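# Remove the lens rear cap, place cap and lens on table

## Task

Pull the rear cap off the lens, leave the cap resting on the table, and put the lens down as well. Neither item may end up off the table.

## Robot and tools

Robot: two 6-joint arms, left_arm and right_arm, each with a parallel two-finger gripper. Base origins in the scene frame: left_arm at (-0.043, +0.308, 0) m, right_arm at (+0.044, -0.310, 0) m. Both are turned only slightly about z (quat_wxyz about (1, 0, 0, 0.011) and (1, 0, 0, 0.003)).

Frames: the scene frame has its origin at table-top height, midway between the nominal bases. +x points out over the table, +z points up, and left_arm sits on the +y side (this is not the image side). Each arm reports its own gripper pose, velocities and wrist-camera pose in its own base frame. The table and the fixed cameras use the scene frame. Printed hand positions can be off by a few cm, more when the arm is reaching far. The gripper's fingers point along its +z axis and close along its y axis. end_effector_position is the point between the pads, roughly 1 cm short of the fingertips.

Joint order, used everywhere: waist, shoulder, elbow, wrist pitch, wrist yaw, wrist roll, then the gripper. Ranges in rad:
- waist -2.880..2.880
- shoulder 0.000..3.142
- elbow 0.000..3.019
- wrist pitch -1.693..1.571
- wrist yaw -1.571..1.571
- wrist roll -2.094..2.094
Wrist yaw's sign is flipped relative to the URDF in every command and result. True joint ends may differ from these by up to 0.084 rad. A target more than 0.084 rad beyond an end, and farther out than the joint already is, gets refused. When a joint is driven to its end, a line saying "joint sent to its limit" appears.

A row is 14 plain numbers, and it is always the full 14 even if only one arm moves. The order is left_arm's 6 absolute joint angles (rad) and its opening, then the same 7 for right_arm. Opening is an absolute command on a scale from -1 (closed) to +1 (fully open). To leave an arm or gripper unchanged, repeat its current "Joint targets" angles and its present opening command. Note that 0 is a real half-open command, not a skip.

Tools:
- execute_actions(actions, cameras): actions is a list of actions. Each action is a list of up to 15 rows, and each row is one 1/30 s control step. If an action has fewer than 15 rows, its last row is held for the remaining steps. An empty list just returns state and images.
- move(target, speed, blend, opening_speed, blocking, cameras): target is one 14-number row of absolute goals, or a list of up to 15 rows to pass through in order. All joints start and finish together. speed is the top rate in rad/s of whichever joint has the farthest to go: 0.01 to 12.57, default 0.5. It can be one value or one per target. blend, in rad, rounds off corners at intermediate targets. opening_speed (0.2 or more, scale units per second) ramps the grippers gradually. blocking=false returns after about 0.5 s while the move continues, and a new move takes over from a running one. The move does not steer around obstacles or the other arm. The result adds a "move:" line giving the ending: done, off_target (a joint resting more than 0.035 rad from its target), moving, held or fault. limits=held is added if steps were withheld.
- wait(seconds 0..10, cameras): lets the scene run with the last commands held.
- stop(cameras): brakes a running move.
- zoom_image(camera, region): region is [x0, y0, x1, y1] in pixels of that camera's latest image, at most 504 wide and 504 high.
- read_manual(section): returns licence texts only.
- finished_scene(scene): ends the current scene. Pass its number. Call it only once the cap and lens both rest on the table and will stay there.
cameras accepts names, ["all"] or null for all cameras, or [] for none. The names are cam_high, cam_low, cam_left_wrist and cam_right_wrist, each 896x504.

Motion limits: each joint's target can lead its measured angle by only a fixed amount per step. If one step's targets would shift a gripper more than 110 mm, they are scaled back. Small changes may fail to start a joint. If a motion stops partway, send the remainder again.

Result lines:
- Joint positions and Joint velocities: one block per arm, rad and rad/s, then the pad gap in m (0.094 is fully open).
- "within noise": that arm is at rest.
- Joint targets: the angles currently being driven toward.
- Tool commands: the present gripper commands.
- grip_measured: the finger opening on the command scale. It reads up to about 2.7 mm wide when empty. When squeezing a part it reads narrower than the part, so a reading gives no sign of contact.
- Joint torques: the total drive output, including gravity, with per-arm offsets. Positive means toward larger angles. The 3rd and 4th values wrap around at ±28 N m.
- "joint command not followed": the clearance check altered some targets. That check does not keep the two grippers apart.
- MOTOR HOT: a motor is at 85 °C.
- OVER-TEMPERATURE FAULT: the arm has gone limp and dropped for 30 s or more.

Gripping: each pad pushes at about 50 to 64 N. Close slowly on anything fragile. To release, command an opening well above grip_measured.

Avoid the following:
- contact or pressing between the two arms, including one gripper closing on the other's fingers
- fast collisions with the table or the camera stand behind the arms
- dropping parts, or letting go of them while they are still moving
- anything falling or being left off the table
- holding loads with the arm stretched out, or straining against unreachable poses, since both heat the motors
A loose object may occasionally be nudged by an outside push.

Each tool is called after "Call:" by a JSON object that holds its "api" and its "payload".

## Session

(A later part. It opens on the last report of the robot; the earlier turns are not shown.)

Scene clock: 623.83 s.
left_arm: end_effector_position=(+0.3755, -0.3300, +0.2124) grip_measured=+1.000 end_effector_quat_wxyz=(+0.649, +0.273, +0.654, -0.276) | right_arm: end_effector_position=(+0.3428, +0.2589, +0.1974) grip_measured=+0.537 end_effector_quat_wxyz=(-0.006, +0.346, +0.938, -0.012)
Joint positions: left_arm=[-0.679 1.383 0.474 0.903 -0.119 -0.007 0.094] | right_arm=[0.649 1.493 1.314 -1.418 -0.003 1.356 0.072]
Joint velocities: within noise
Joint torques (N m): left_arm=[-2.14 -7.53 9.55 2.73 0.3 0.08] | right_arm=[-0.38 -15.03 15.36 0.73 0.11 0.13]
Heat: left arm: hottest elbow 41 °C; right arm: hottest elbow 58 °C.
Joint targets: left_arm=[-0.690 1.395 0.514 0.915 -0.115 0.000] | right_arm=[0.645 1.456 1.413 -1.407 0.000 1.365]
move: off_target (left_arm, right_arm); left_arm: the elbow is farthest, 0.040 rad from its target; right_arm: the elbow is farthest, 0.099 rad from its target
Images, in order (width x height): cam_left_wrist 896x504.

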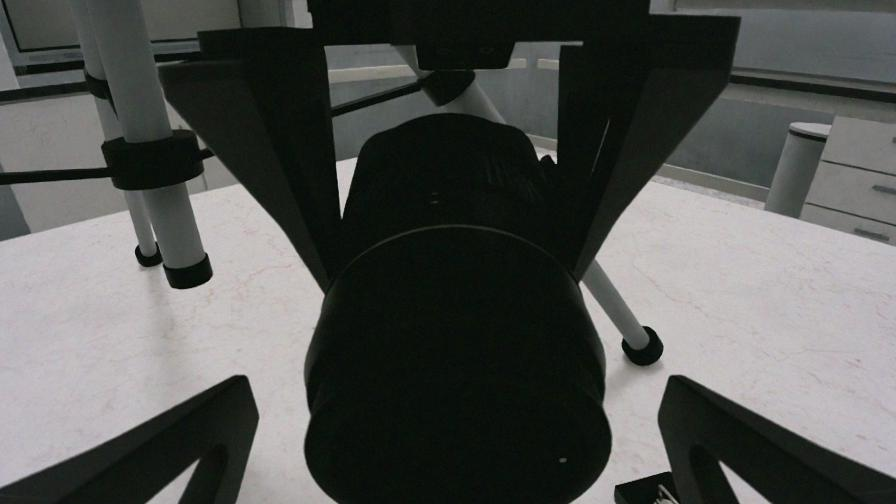

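Call:
{"api": "move", "payload": {"target": [-0.69,1.352,0.447,0.917,-0.117,0,1,0.645,1.4565,1.413,-1.407,0,1.365,0.2], "speed": 0.15, "cameras": ["cam_left_wrist"]}}

Call:
{"api": "zoom_image", "payload": {"camera": "cam_left_wrist", "region": [200, 0, 704, 504]}}

Scene clock: 654.70 s.
left_arm: end_effector_position=(+0.3683, -0.3242, +0.2103) grip_measured=+1.000 end_effector_quat_wxyz=(+0.647, +0.273, +0.656, -0.276) | right_arm: end_effector_position=(+0.3428, +0.2589, +0.1974) grip_measured=+0.537 end_effector_quat_wxyz=(-0.006, +0.346, +0.938, -0.012)
Joint positions: left_arm=[-0.679 1.362 0.449 0.903 -0.119 -0.007 0.094] | right_arm=[0.649 1.493 1.314 -1.418 -0.003 1.356 0.072]
Joint velocities: within noise
Joint torques (N m): left_arm=[-2.2 -8.82 6.46 2.78 0.2 0.1] | right_arm=[-0.73 -15.85 15.42 0.53 0.1 0.16]
Heat: left arm: hottest elbow 40 °C; right arm: hottest elbow 59 °C.
Joint targets: left_arm=[-0.690 1.352 0.447 0.917 -0.117 0.000] | right_arm=[0.645 1.456 1.413 -1.407 0.000 1.365]
move: off_target (right_arm); right_arm: the elbow is farthest, 0.099 rad from its target
Images, in order (width x height): cam_left_wrist 896x504.

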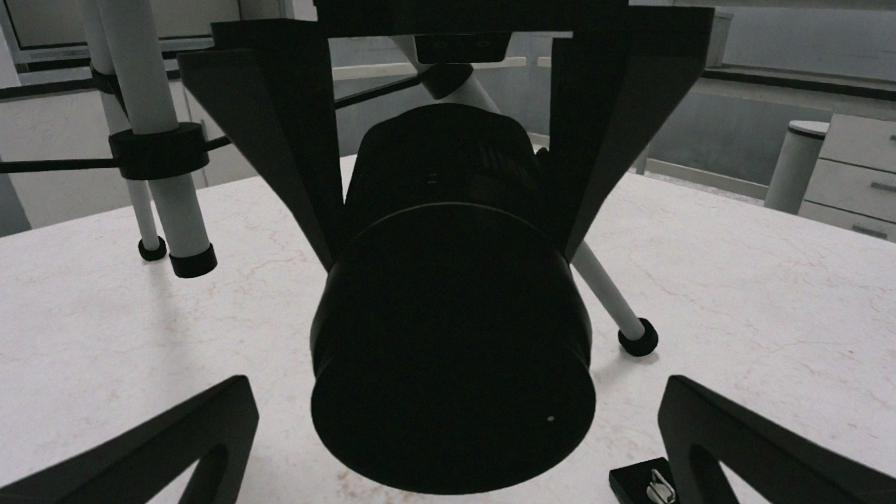

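Scaled by 1.000.

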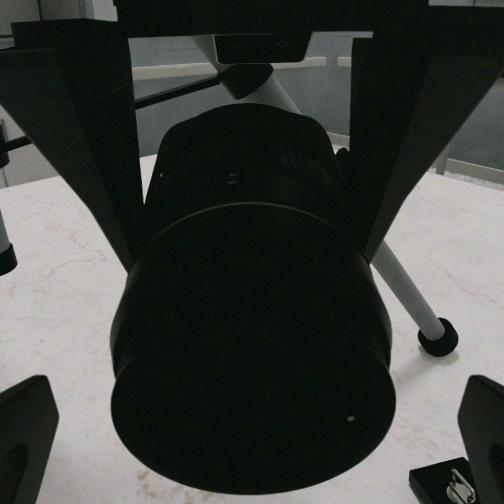

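Call:
{"api": "move", "payload": {"target": [-0.69,1.338,0.497,0.878,-0.117,0,1,0.645,1.4565,1.413,-1.407,0,1.365,0.2], "speed": 0.15, "cameras": ["cam_left_wrist"]}}

Call:
{"api": "zoom_image", "payload": {"camera": "cam_left_wrist", "region": [200, 0, 704, 504]}}

Scene clock: 675.70 s.
left_arm: end_effector_position=(+0.3691, -0.3249, +0.2161) grip_measured=+1.000 end_effector_quat_wxyz=(+0.649, +0.273, +0.654, -0.277) | right_arm: end_effector_position=(+0.3428, +0.2589, +0.1974) grip_measured=+0.537 end_effector_quat_wxyz=(-0.006, +0.346, +0.938, -0.012)
Joint positions: left_arm=[-0.679 1.349 0.456 0.889 -0.119 -0.007 0.094] | right_arm=[0.649 1.493 1.314 -1.418 -0.003 1.356 0.072]
Joint velocities: within noise
Joint torques (N m): left_arm=[-2.2 -8.7 9.74 1.77 0.21 0.1] | right_arm=[-0.26 -16.03 15.24 0.51 0.06 0.19]
Heat: left arm: hottest elbow 40 °C; right arm: hottest elbow 60 °C.
Joint targets: left_arm=[-0.690 1.338 0.497 0.878 -0.117 0.000] | right_arm=[0.645 1.456 1.413 -1.407 0.000 1.365]
move: off_target (left_arm, right_arm); left_arm: the elbow is farthest, 0.041 rad from its target; right_arm: the elbow is farthest, 0.099 rad from its target
Images, in order (width x height): cam_left_wrist 896x504.

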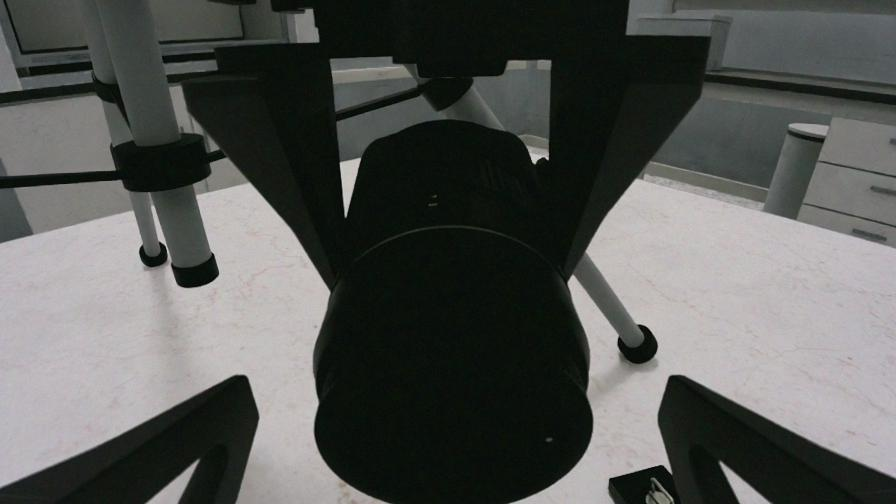

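Scaled by 1.000.

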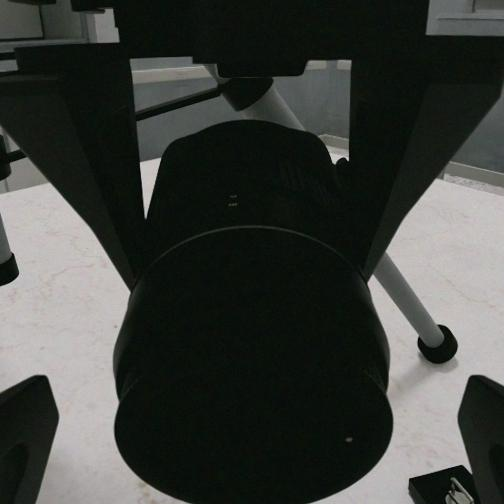

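Call:
{"api": "move", "payload": {"target": [-0.69,1.338,0.497,0.878,-0.117,0,-0.2,0.645,1.4565,1.413,-1.407,0,1.365,-0.4], "opening_speed": 0.7, "cameras": ["cam_left_wrist"]}}

Call:
{"api": "zoom_image", "payload": {"camera": "cam_left_wrist", "region": [200, 0, 704, 504]}}

Scene clock: 693.77 s.
left_arm: end_effector_position=(+0.3690, -0.3249, +0.2160) grip_measured=+0.219 end_effector_quat_wxyz=(+0.649, +0.273, +0.654, -0.276) | right_arm: end_effector_position=(+0.3428, +0.2589, +0.1974) grip_measured=+0.537 end_effector_quat_wxyz=(-0.006, +0.346, +0.938, -0.012)
Joint positions: left_arm=[-0.679 1.349 0.456 0.889 -0.118 -0.007 0.057] | right_arm=[0.649 1.493 1.314 -1.418 -0.003 1.356 0.072]
Joint velocities: within noise
Joint torques (N m): left_arm=[-2.2 -8.88 9.73 1.7 0.18 0.08] | right_arm=[-0.44 -15.62 15.45 0.36 0.09 0.1]
Heat: left arm: hottest elbow 40 °C; right arm: hottest elbow 60 °C.
Joint targets: left_arm=[-0.690 1.338 0.497 0.878 -0.117 0.000] | right_arm=[0.645 1.456 1.413 -1.407 0.000 1.365]
move: off_target (left_arm, right_arm); left_arm: the elbow is farthest, 0.041 rad from its target; right_arm: the elbow is farthest, 0.099 rad from its target
Images, in order (width x height): cam_left_wrist 896x504.

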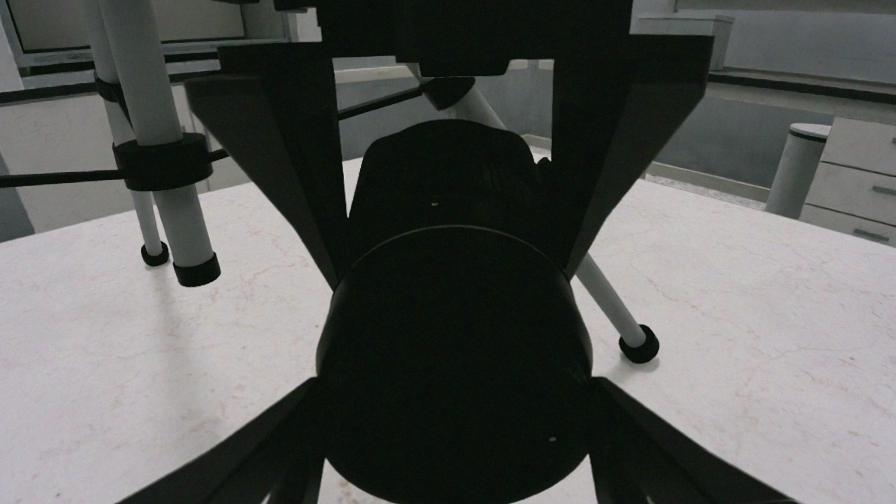

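Scaled by 1.000.

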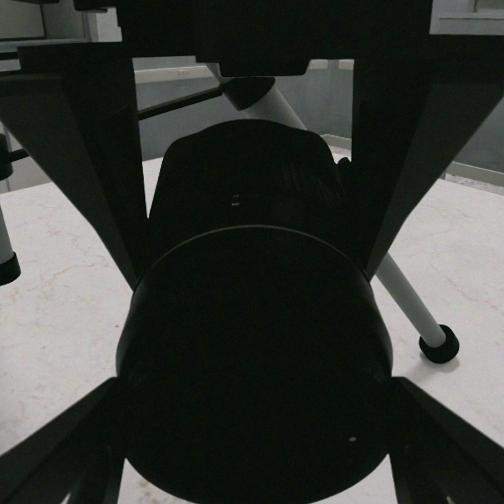

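Call:
{"api": "move", "payload": {"target": [-0.69,1.338,0.497,0.878,-0.117,-0.6,-0.3,0.645,1.4565,1.413,-1.407,0,1.365,-0.4], "speed": 0.4, "cameras": ["cam_left_wrist","cam_right_wrist"]}}

Call:
{"api": "zoom_image", "payload": {"camera": "cam_left_wrist", "region": [200, 0, 704, 504]}}

Scene clock: 706.00 s.
left_arm: end_effector_position=(+0.3695, -0.3244, +0.2165) grip_measured=+0.218 end_effector_quat_wxyz=(+0.548, +0.079, +0.704, -0.445) | right_arm: end_effector_position=(+0.3430, +0.2587, +0.1974) grip_measured=+0.537 end_effector_quat_wxyz=(-0.006, +0.333, +0.943, -0.012)
Joint positions: left_arm=[-0.679 1.348 0.456 0.889 -0.114 -0.57 0.057] | right_arm=[0.649 1.493 1.314 -1.418 -0.004 1.327 0.072]
Joint velocities: within noise
Joint torques (N m): left_arm=[-2.2 -8.82 9.8 1.66 0.01 -0.27] | right_arm=[-0.32 -16.09 15.47 0.51 0.12 0.48]
Heat: left arm: hottest elbow 40 °C; right arm: hottest elbow 60 °C.
Joint targets: left_arm=[-0.690 1.338 0.497 0.878 -0.117 -0.600] | right_arm=[0.645 1.456 1.413 -1.407 0.000 1.365]
move: off_target (left_arm, right_arm); left_arm: the elbow is farthest, 0.041 rad from its target; right_arm: the elbow is farthest, 0.099 rad from its target
Images, in order (width x height): cam_left_wrist 896x504, cam_right_wrist 896x504.

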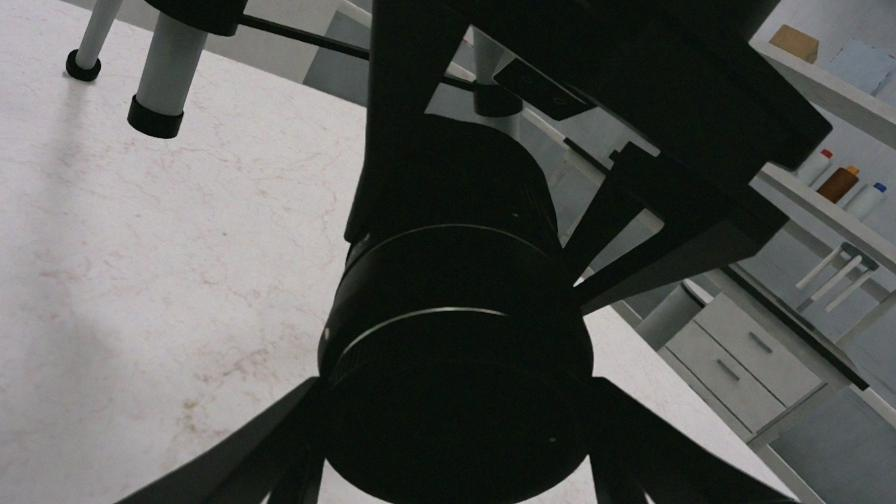

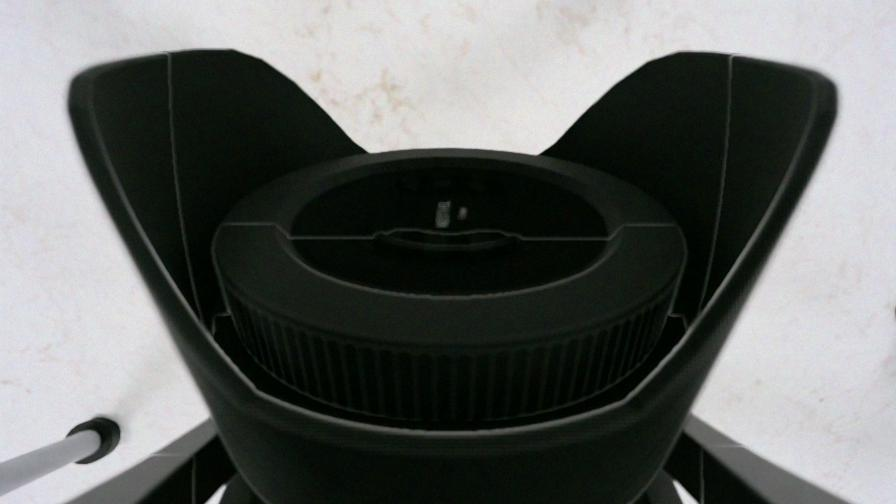

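Scaled by 1.000.

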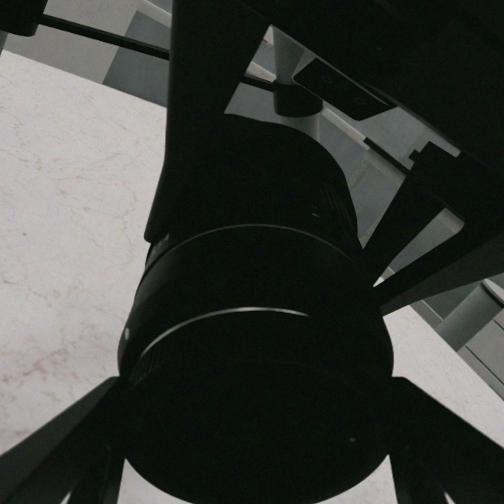

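Call:
{"api": "move", "payload": {"target": [-0.69,1.338,0.497,0.878,-0.117,-1.1,-0.3,0.645,1.4565,1.413,-1.407,0,1.365,-0.4], "speed": 0.4, "cameras": ["cam_left_wrist","cam_right_wrist"]}}

Call:
{"api": "zoom_image", "payload": {"camera": "cam_left_wrist", "region": [200, 0, 704, 504]}}

Scene clock: 718.23 s.
left_arm: end_effector_position=(+0.3707, -0.3231, +0.2145) grip_measured=+0.218 end_effector_quat_wxyz=(+0.418, -0.107, +0.703, -0.565) | right_arm: end_effector_position=(+0.3443, +0.2569, +0.1974) grip_measured=+0.537 end_effector_quat_wxyz=(-0.005, +0.336, +0.942, -0.012)
Joint positions: left_arm=[-0.679 1.348 0.456 0.881 -0.104 -1.083 0.057] | right_arm=[0.644 1.493 1.314 -1.418 -0.006 1.329 0.072]
Joint velocities: within noise
Joint torques (N m): left_arm=[-1.96 -8.76 9.74 2.04 -0.44 -0.1] | right_arm=[1.08 -15.74 15.35 0.62 0.24 0.36]
Heat: left arm: hottest elbow 40 °C; right arm: hottest elbow 60 °C.
Joint targets: left_arm=[-0.690 1.338 0.497 0.878 -0.117 -1.100] | right_arm=[0.645 1.456 1.413 -1.407 0.000 1.365]
move: off_target (left_arm, right_arm); left_arm: the elbow is farthest, 0.041 rad from its target; right_arm: the elbow is farthest, 0.099 rad from its target
Images, in order (width x height): cam_left_wrist 896x504, cam_right_wrist 896x504.

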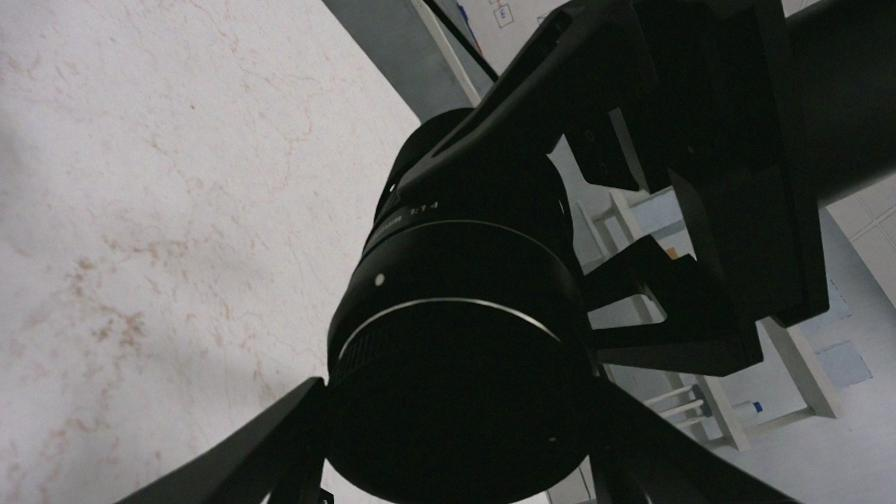

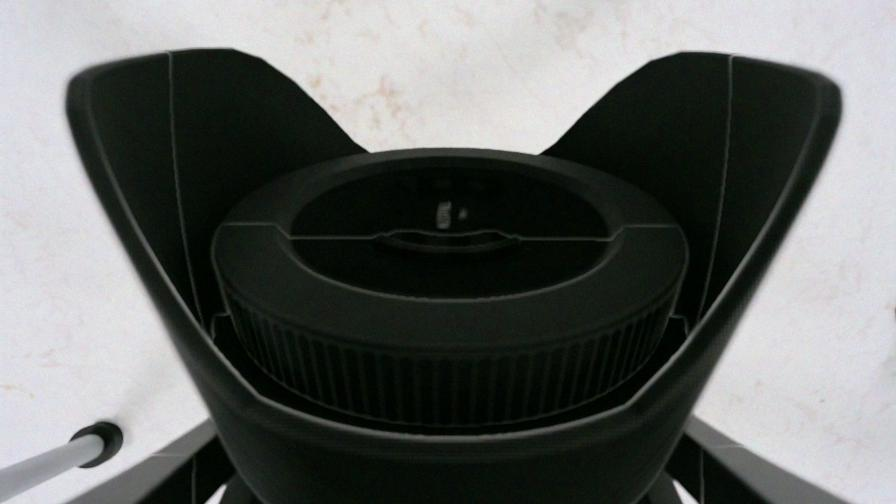

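Scaled by 1.000.

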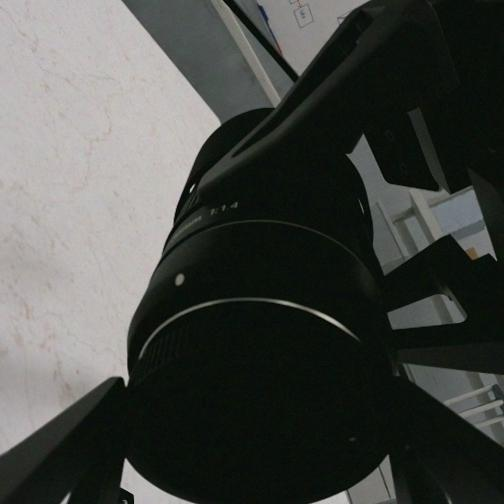

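Call:
{"api": "move", "payload": {"target": [-0.636,1.161,0.303,0.845,-0.151,-1.1,-0.3,0.645,1.4565,1.413,-1.407,0,1.365,-0.4], "speed": 0.15}}

Scene clock: 738.47 s.
left_arm: end_effector_position=(+0.3279, -0.2802, +0.2114) grip_measured=+0.218 end_effector_quat_wxyz=(+0.412, -0.106, +0.703, -0.569) | right_arm: end_effector_position=(+0.3439, +0.2578, +0.1978) grip_measured=+0.537 end_effector_quat_wxyz=(-0.006, +0.348, +0.938, -0.010)
Joint positions: left_arm=[-0.647 1.171 0.304 0.855 -0.147 -1.092 0.057] | right_arm=[0.645 1.492 1.314 -1.416 -0.002 1.355 0.072]
Joint velocities: within noise
Joint torques (N m): left_arm=[-0.32 -6.36 6.89 1.69 -0.03 -0.02] | right_arm=[0.38 -15.68 15.49 0.64 0.03 0.13]
Heat: left arm: hottest elbow 41 °C; right arm: hottest elbow 61 °C.
Joint targets: left_arm=[-0.636 1.161 0.303 0.845 -0.151 -1.100] | right_arm=[0.645 1.457 1.413 -1.407 0.000 1.365]
move: off_target (right_arm); right_arm: the elbow is farthest, 0.099 rad from its target

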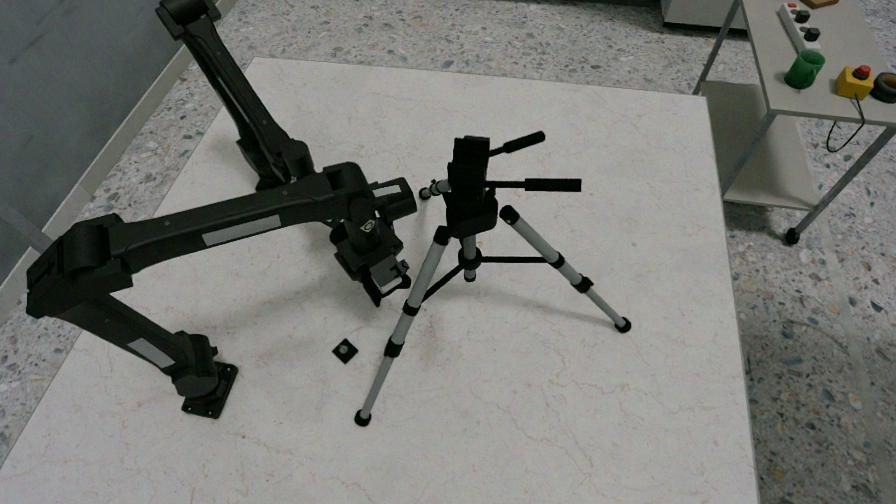

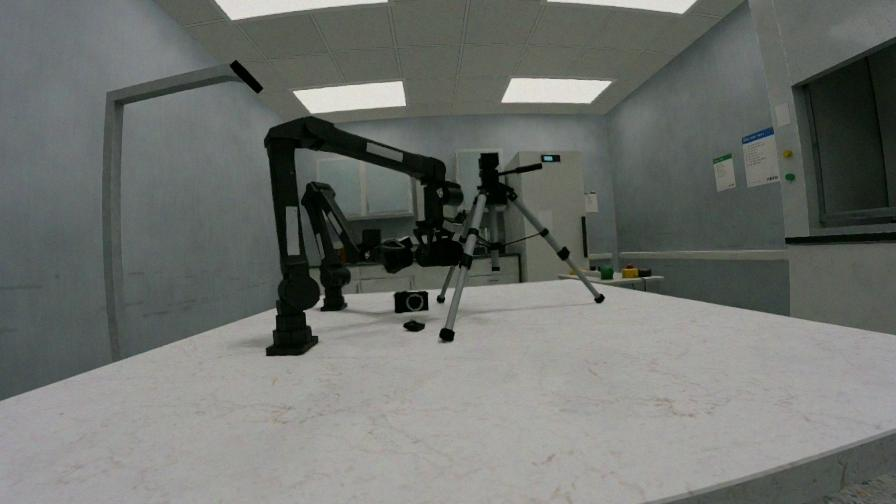

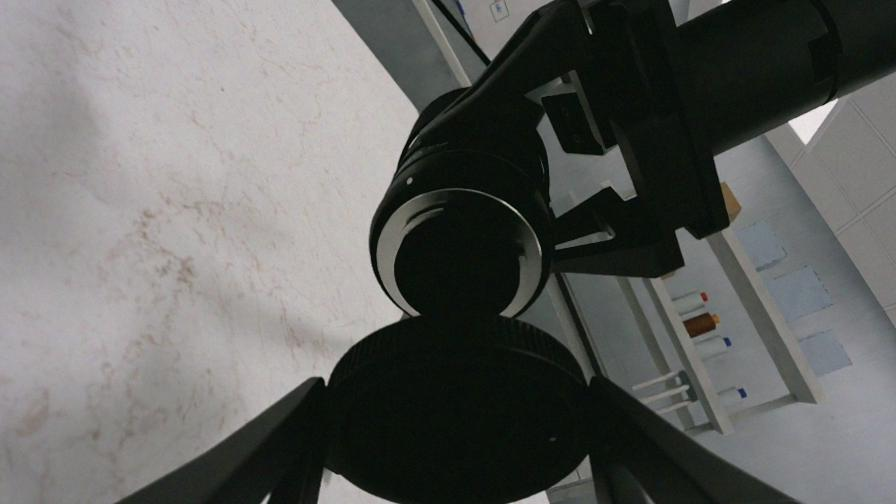

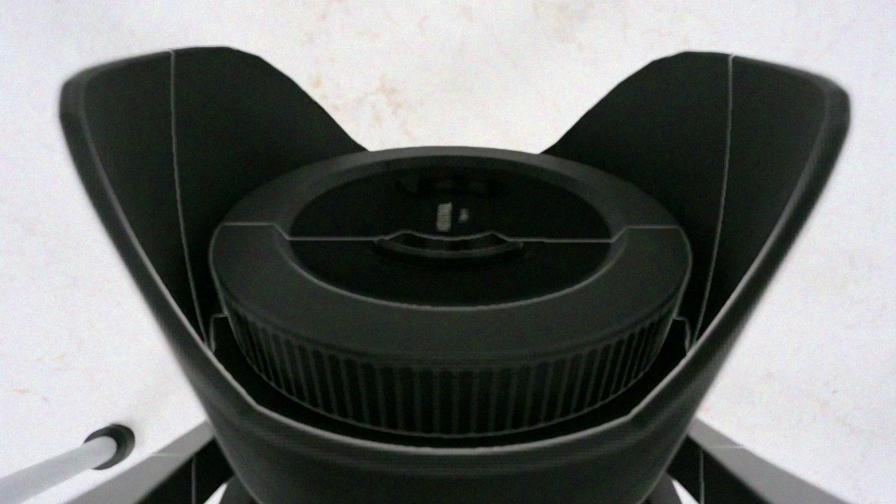

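Call:
{"api": "move", "payload": {"target": [[0.2,1.161,0.33,0.845,0,-1.1,-0.3,0.645,1.4565,1.413,-1.407,0,1.365,-0.4],[0.2,1.245,0.98,-1.27,0,-1.1,-0.3,0.764,1.575,1.136,-1.135,0,1.113,-0.4]], "speed": [0.6,0.7]}}

Scene clock: 790.87 s.
left_arm: end_effector_position=(+0.3212, +0.0607, +0.1485) grip_measured=+0.218 end_effector_quat_wxyz=(+0.003, -0.598, +0.801, -0.003) | right_arm: end_effector_position=(+0.3118, +0.2939, +0.0847) grip_measured=+0.537 end_effector_quat_wxyz=(-0.014, +0.182, +0.983, -0.020)
Joint positions: left_arm=[0.19 1.233 0.93 -1.26 -0.003 -1.093 0.057] | right_arm=[0.758 1.6 1.125 -1.144 -0.002 1.123 0.072]
Joint velocities: within noise
Joint torques (N m): left_arm=[-0.44 -7.18 11.84 -0.13 0.36 -0.06] | right_arm=[1.32 -14.51 8.54 0.55 0.03 -0.02]
Heat: left arm: hottest elbow 40 °C; right arm: hottest elbow 62 °C.
Joint targets: left_arm=[0.200 1.245 0.980 -1.270 0.000 -1.100] | right_arm=[0.764 1.575 1.136 -1.135 0.000 1.113]
move: off_target (left_arm); left_arm: the elbow is farthest, 0.050 rad from its target

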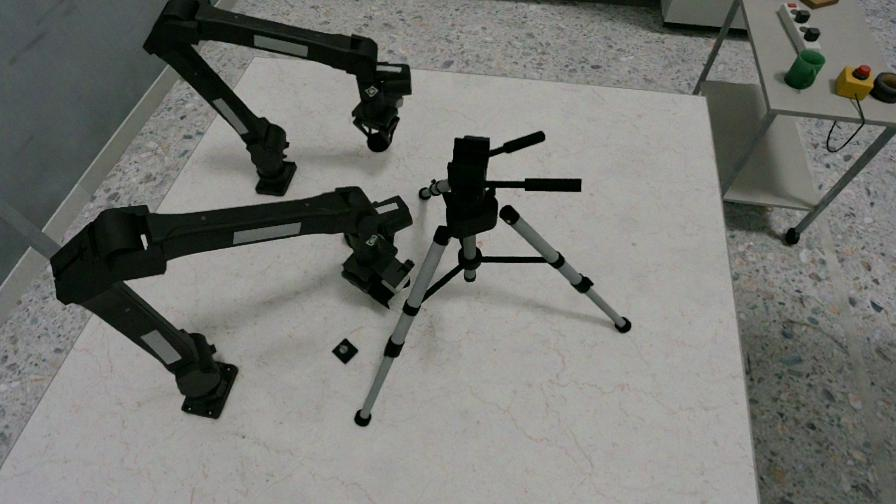

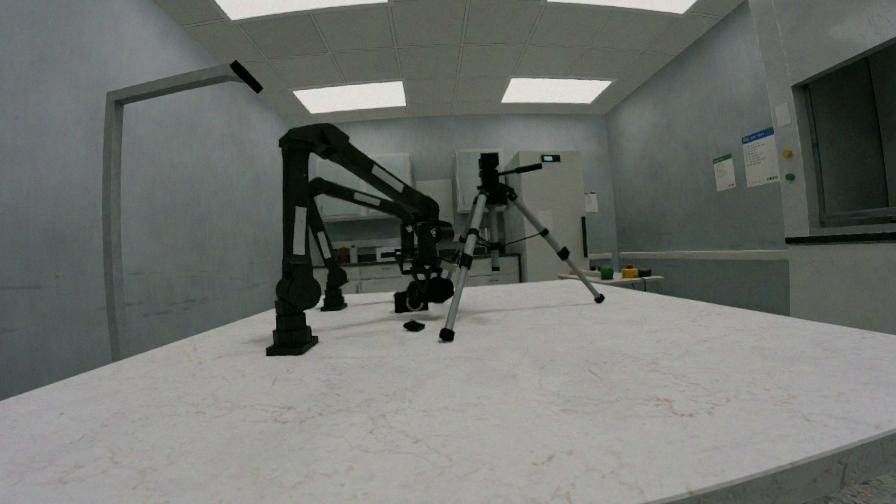

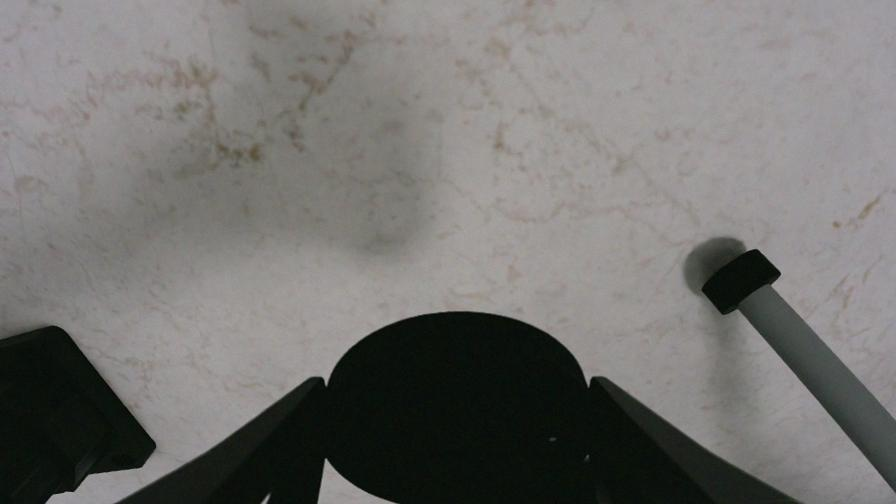

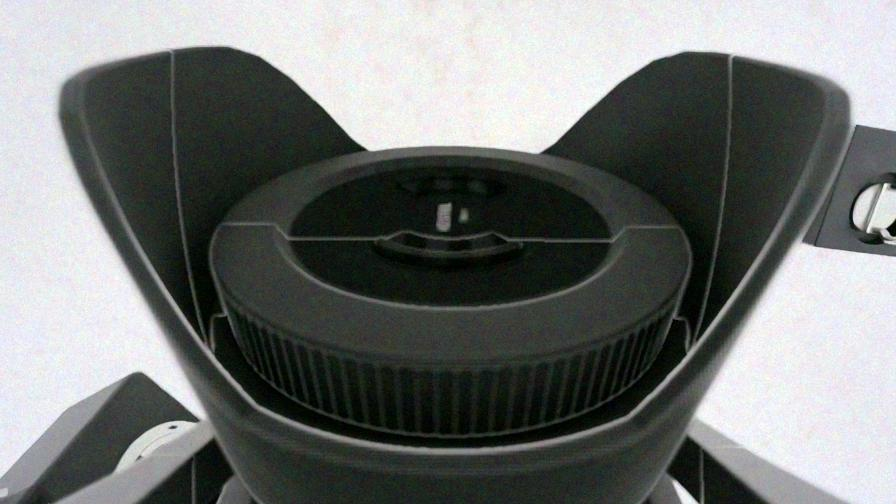

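Call:
{"api": "move", "payload": {"target": [0.2,1.37,0.785,-0.99,0,-1.1,-0.3,0.764,1.632,1.065,-0.957,0,1.105,-0.4], "speed": 0.12}}

Scene clock: 829.90 s.
left_arm: end_effector_position=(+0.3229, +0.0611, +0.0600) grip_measured=+0.218 end_effector_quat_wxyz=(-0.002, -0.598, +0.801, -0.001) | right_arm: end_effector_position=(+0.3181, +0.2999, +0.0382) grip_measured=+0.537 end_effector_quat_wxyz=(+0.001, +0.178, +0.984, +0.000)
Joint positions: left_arm=[0.19 1.359 0.786 -1.001 -0.003 -1.093 0.057] | right_arm=[0.758 1.656 1.056 -0.969 -0.002 1.115 0.072]
Joint velocities: within noise
Joint torques (N m): left_arm=[-0.15 -8.12 7.08 0.85 0.36 -0.07] | right_arm=[0.97 -15.27 7.92 0.68 0.01 0.02]
Heat: left arm: hottest elbow 46 °C; right arm: hottest elbow 57 °C.
Joint targets: left_arm=[0.200 1.370 0.785 -0.990 0.000 -1.100] | right_arm=[0.764 1.632 1.065 -0.957 0.000 1.105]
move: done

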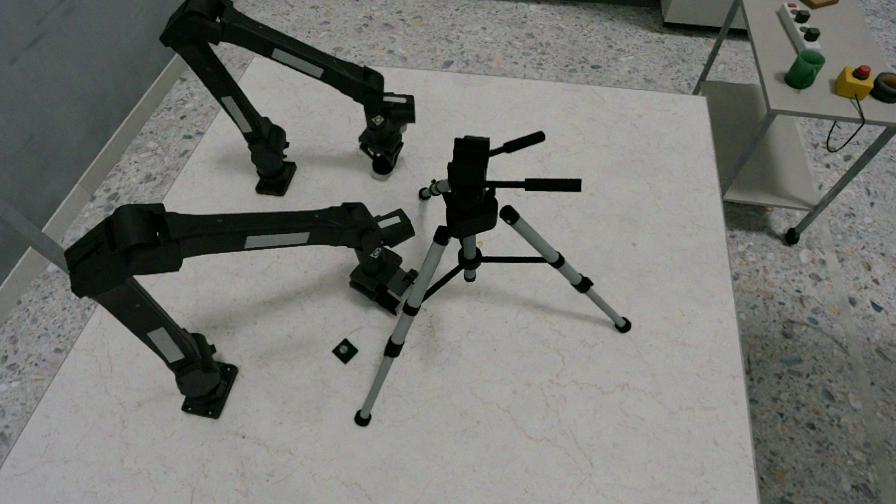

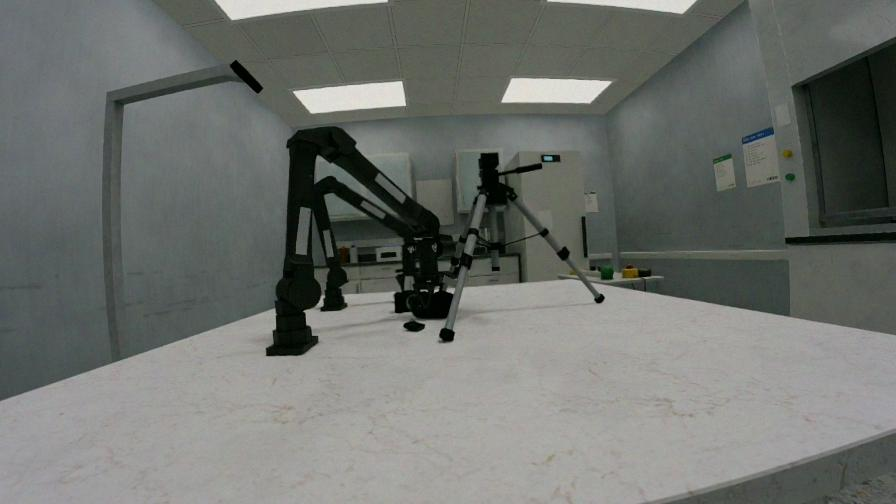

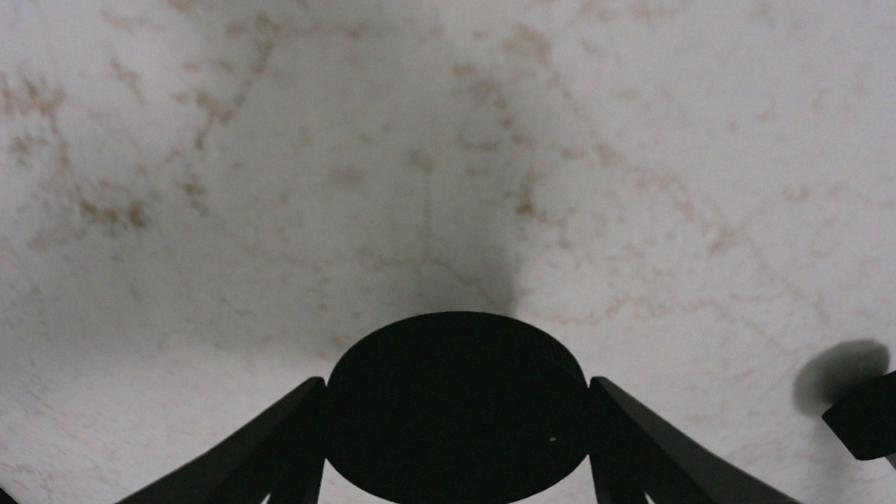

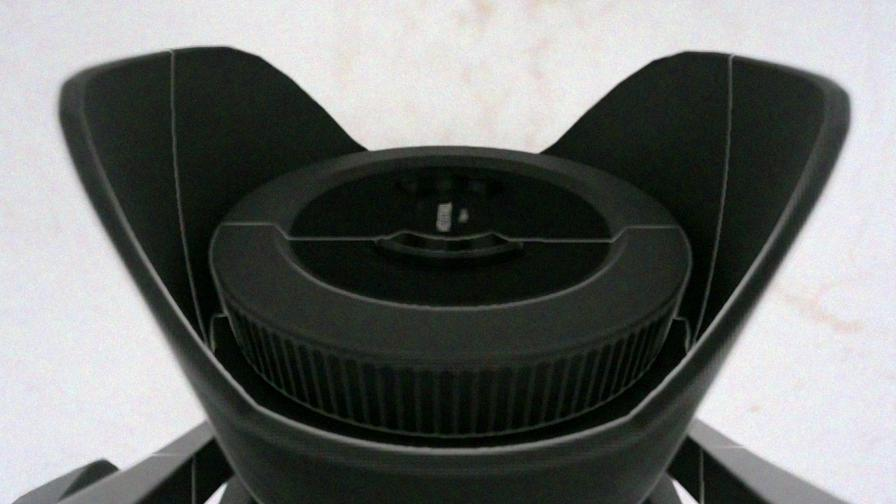

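Call:
{"api": "move", "payload": {"target": [0.2,1.414,0.752,-0.909,0,-1.1,-0.3,0.764,1.640,1.063,-0.954,0,1.105,-0.4], "speed": 0.1, "cameras": ["cam_high","cam_left_wrist"]}}

Call:
{"api": "zoom_image", "payload": {"camera": "cam_high", "region": [340, 80, 440, 200]}}

Scene clock: 855.03 s.
left_arm: end_effector_position=(+0.3243, +0.0613, +0.0365) grip_measured=+0.218 end_effector_quat_wxyz=(+0.000, -0.598, +0.801, -0.002) | right_arm: end_effector_position=(+0.3183, +0.3001, +0.0376) grip_measured=+0.537 end_effector_quat_wxyz=(+0.001, +0.177, +0.984, +0.000)
Joint positions: left_arm=[0.19 1.402 0.753 -0.92 -0.003 -1.093 0.057] | right_arm=[0.758 1.658 1.056 -0.968 -0.002 1.114 0.072]
Joint velocities: within noise
Joint torques (N m): left_arm=[-0.67 -7.94 6.67 0.83 0.36 -0.07] | right_arm=[1.14 -15.97 7.53 0.81 -0.01 0.01]
Heat: left arm: hottest elbow 43 °C; right arm: hottest elbow 53 °C.
Joint targets: left_arm=[0.200 1.414 0.752 -0.909 0.000 -1.100] | right_arm=[0.764 1.640 1.063 -0.954 0.000 1.105]
move: done
Images, in order (width x height): cam_high 896x504, cam_left_wrist 896x504.

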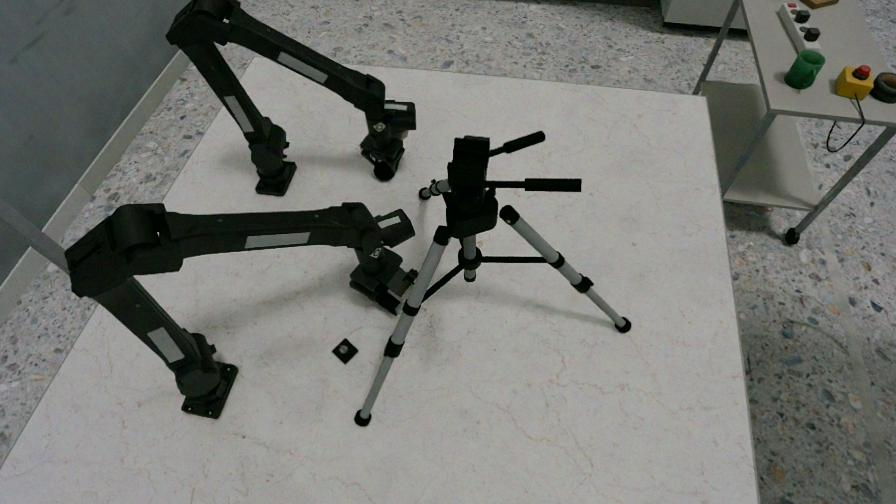

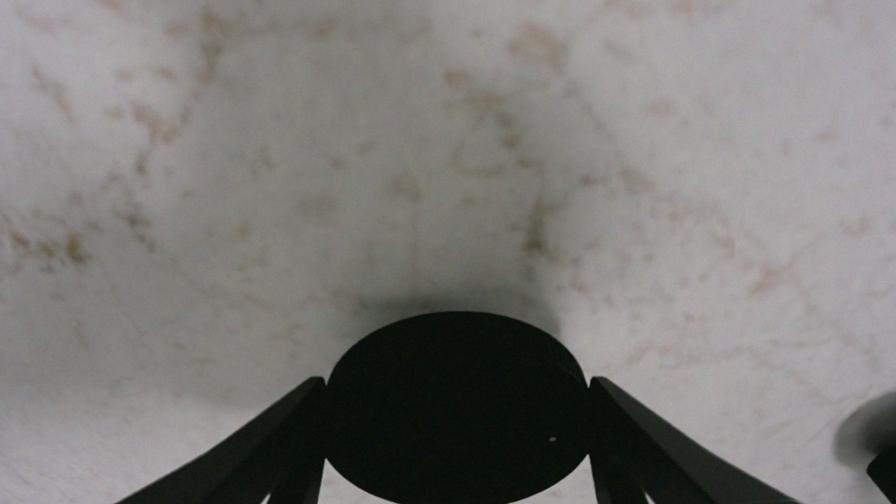

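Scaled by 4.200.

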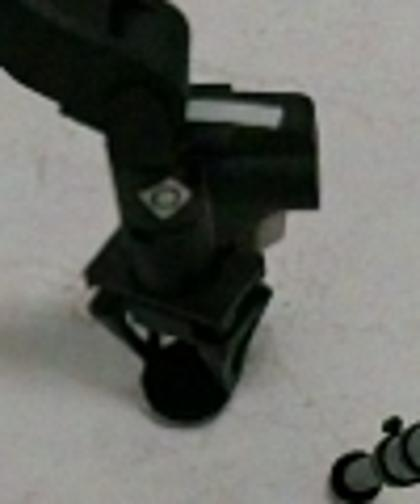

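Call:
{"api": "move", "payload": {"target": [0.2,1.425,0.744,-0.89,0,-1.1,-0.3,0.764,1.640,1.063,-0.954,0,1.105,-0.4], "speed": 0.1, "cameras": ["cam_left_wrist"]}}

Scene clock: 863.73 s.
left_arm: end_effector_position=(+0.3241, +0.0613, +0.0308) grip_measured=+0.218 end_effector_quat_wxyz=(+0.000, -0.598, +0.801, -0.002) | right_arm: end_effector_position=(+0.3183, +0.3001, +0.0376) grip_measured=+0.537 end_effector_quat_wxyz=(+0.001, +0.177, +0.984, +0.000)
Joint positions: left_arm=[0.19 1.413 0.745 -0.901 -0.003 -1.093 0.057] | right_arm=[0.758 1.658 1.056 -0.968 -0.002 1.114 0.072]
Joint velocities: within noise
Joint torques (N m): left_arm=[-0.56 -8.12 6.54 0.8 0.35 -0.07] | right_arm=[0.62 -15.38 7.38 0.64 0.04 -0.02]
Heat: left arm: hottest elbow 42 °C; right arm: hottest elbow 52 °C.
Joint targets: left_arm=[0.200 1.425 0.744 -0.890 0.000 -1.100] | right_arm=[0.764 1.640 1.063 -0.954 0.000 1.105]
move: done
Images, in order (width x height): cam_left_wrist 896x504.

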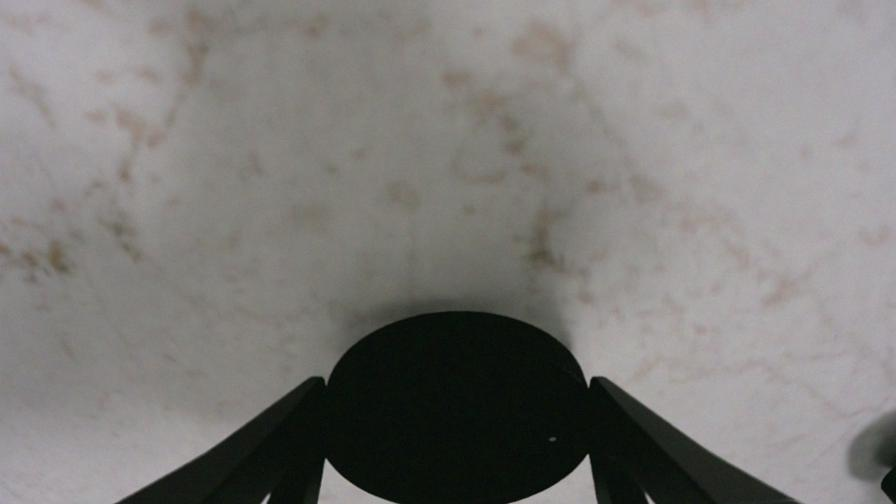

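Call:
{"api": "move", "payload": {"target": [0.2,1.433,0.7385,-0.877,0,-1.1,-0.3,0.764,1.640,1.063,-0.954,0,1.105,-0.4], "speed": 0.1, "cameras": ["cam_left_wrist","cam_high"]}}

Call:
{"api": "zoom_image", "payload": {"camera": "cam_high", "region": [340, 80, 440, 200]}}

Scene clock: 878.13 s.
left_arm: end_effector_position=(+0.3238, +0.0612, +0.0269) grip_measured=+0.218 end_effector_quat_wxyz=(+0.000, -0.598, +0.801, -0.002) | right_arm: end_effector_position=(+0.3183, +0.3001, +0.0376) grip_measured=+0.537 end_effector_quat_wxyz=(+0.001, +0.177, +0.984, +0.000)
Joint positions: left_arm=[0.19 1.42 0.74 -0.889 -0.003 -1.093 0.057] | right_arm=[0.758 1.658 1.056 -0.968 -0.002 1.113 0.072]
Joint velocities: within noise
Joint torques (N m): left_arm=[-0.44 -8 6.41 0.83 0.36 -0.07] | right_arm=[1.08 -14.62 7.72 0.87 0.1 0.01]
Heat: left arm: hottest elbow 41 °C; right arm: hottest elbow 51 °C.
Joint targets: left_arm=[0.200 1.433 0.739 -0.877 0.000 -1.100] | right_arm=[0.764 1.640 1.063 -0.954 0.000 1.105]
move: done
Images, in order (width x height): cam_high 896x504, cam_left_wrist 896x504.

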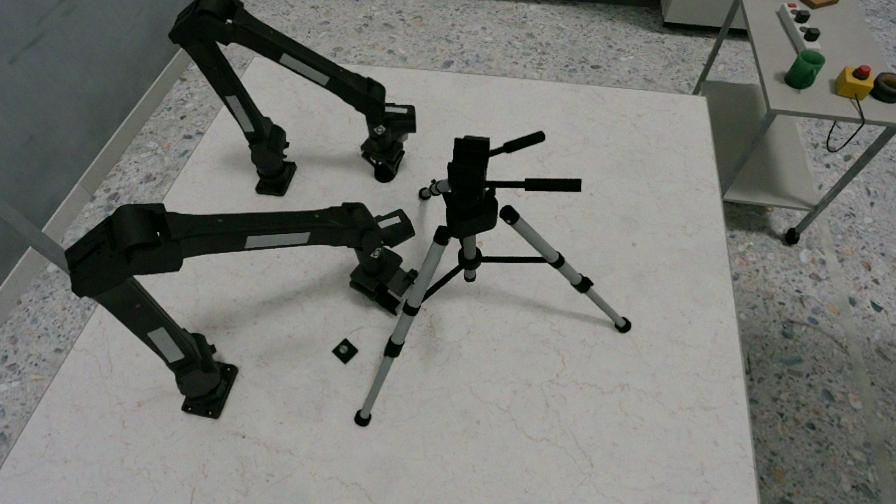

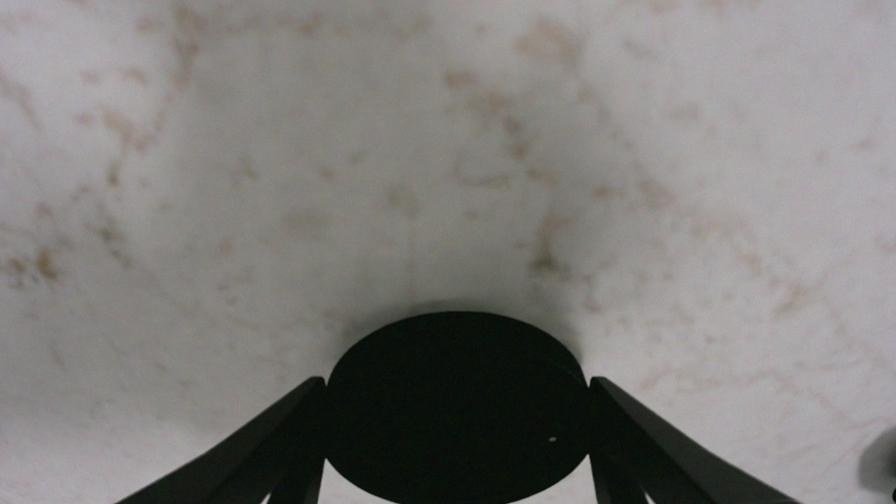

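Scaled by 4.200.

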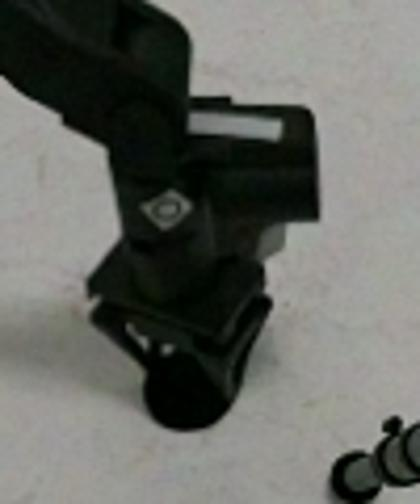

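Call:
{"api": "move", "payload": {"target": [0.2,1.441,0.733,-0.864,0,-1.1,-0.3,0.764,1.640,1.063,-0.954,0,1.105,-0.4], "speed": 0.1, "cameras": ["cam_left_wrist"]}}

Scene clock: 887.00 s.
left_arm: end_effector_position=(+0.3254, +0.0616, +0.0249) grip_measured=+0.218 end_effector_quat_wxyz=(+0.003, -0.598, +0.801, -0.003) | right_arm: end_effector_position=(+0.3183, +0.3001, +0.0376) grip_measured=+0.537 end_effector_quat_wxyz=(+0.001, +0.177, +0.984, +0.000)
Joint positions: left_arm=[0.19 1.425 0.738 -0.877 -0.003 -1.093 0.057] | right_arm=[0.758 1.658 1.056 -0.968 -0.002 1.113 0.072]
Joint velocities: within noise
Joint torques (N m): left_arm=[-0.67 -7.82 6.22 0.77 0.36 -0.08] | right_arm=[1.55 -14.97 7.42 0.51 0.03 -0.06]
Heat: left arm: hottest elbow 41 °C; right arm: hottest elbow 51 °C.
Joint targets: left_arm=[0.200 1.441 0.733 -0.864 0.000 -1.100] | right_arm=[0.764 1.640 1.063 -0.954 0.000 1.105]
move: done
Images, in order (width x height): cam_left_wrist 896x504.

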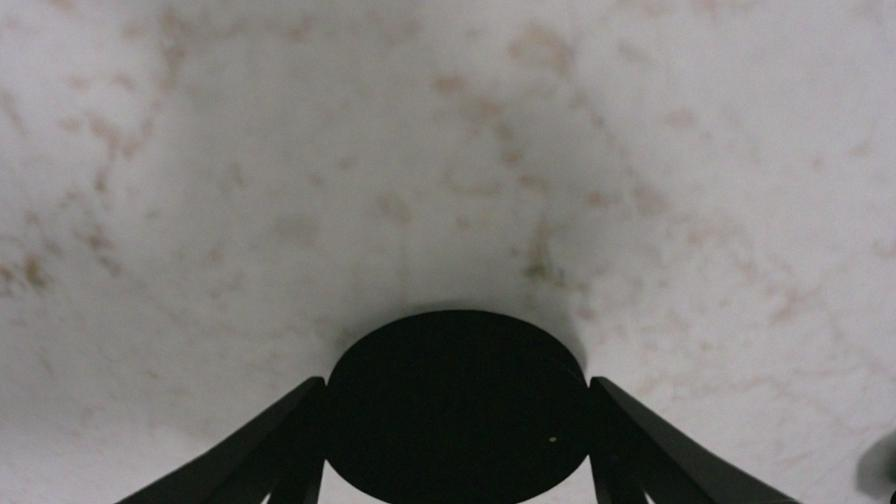

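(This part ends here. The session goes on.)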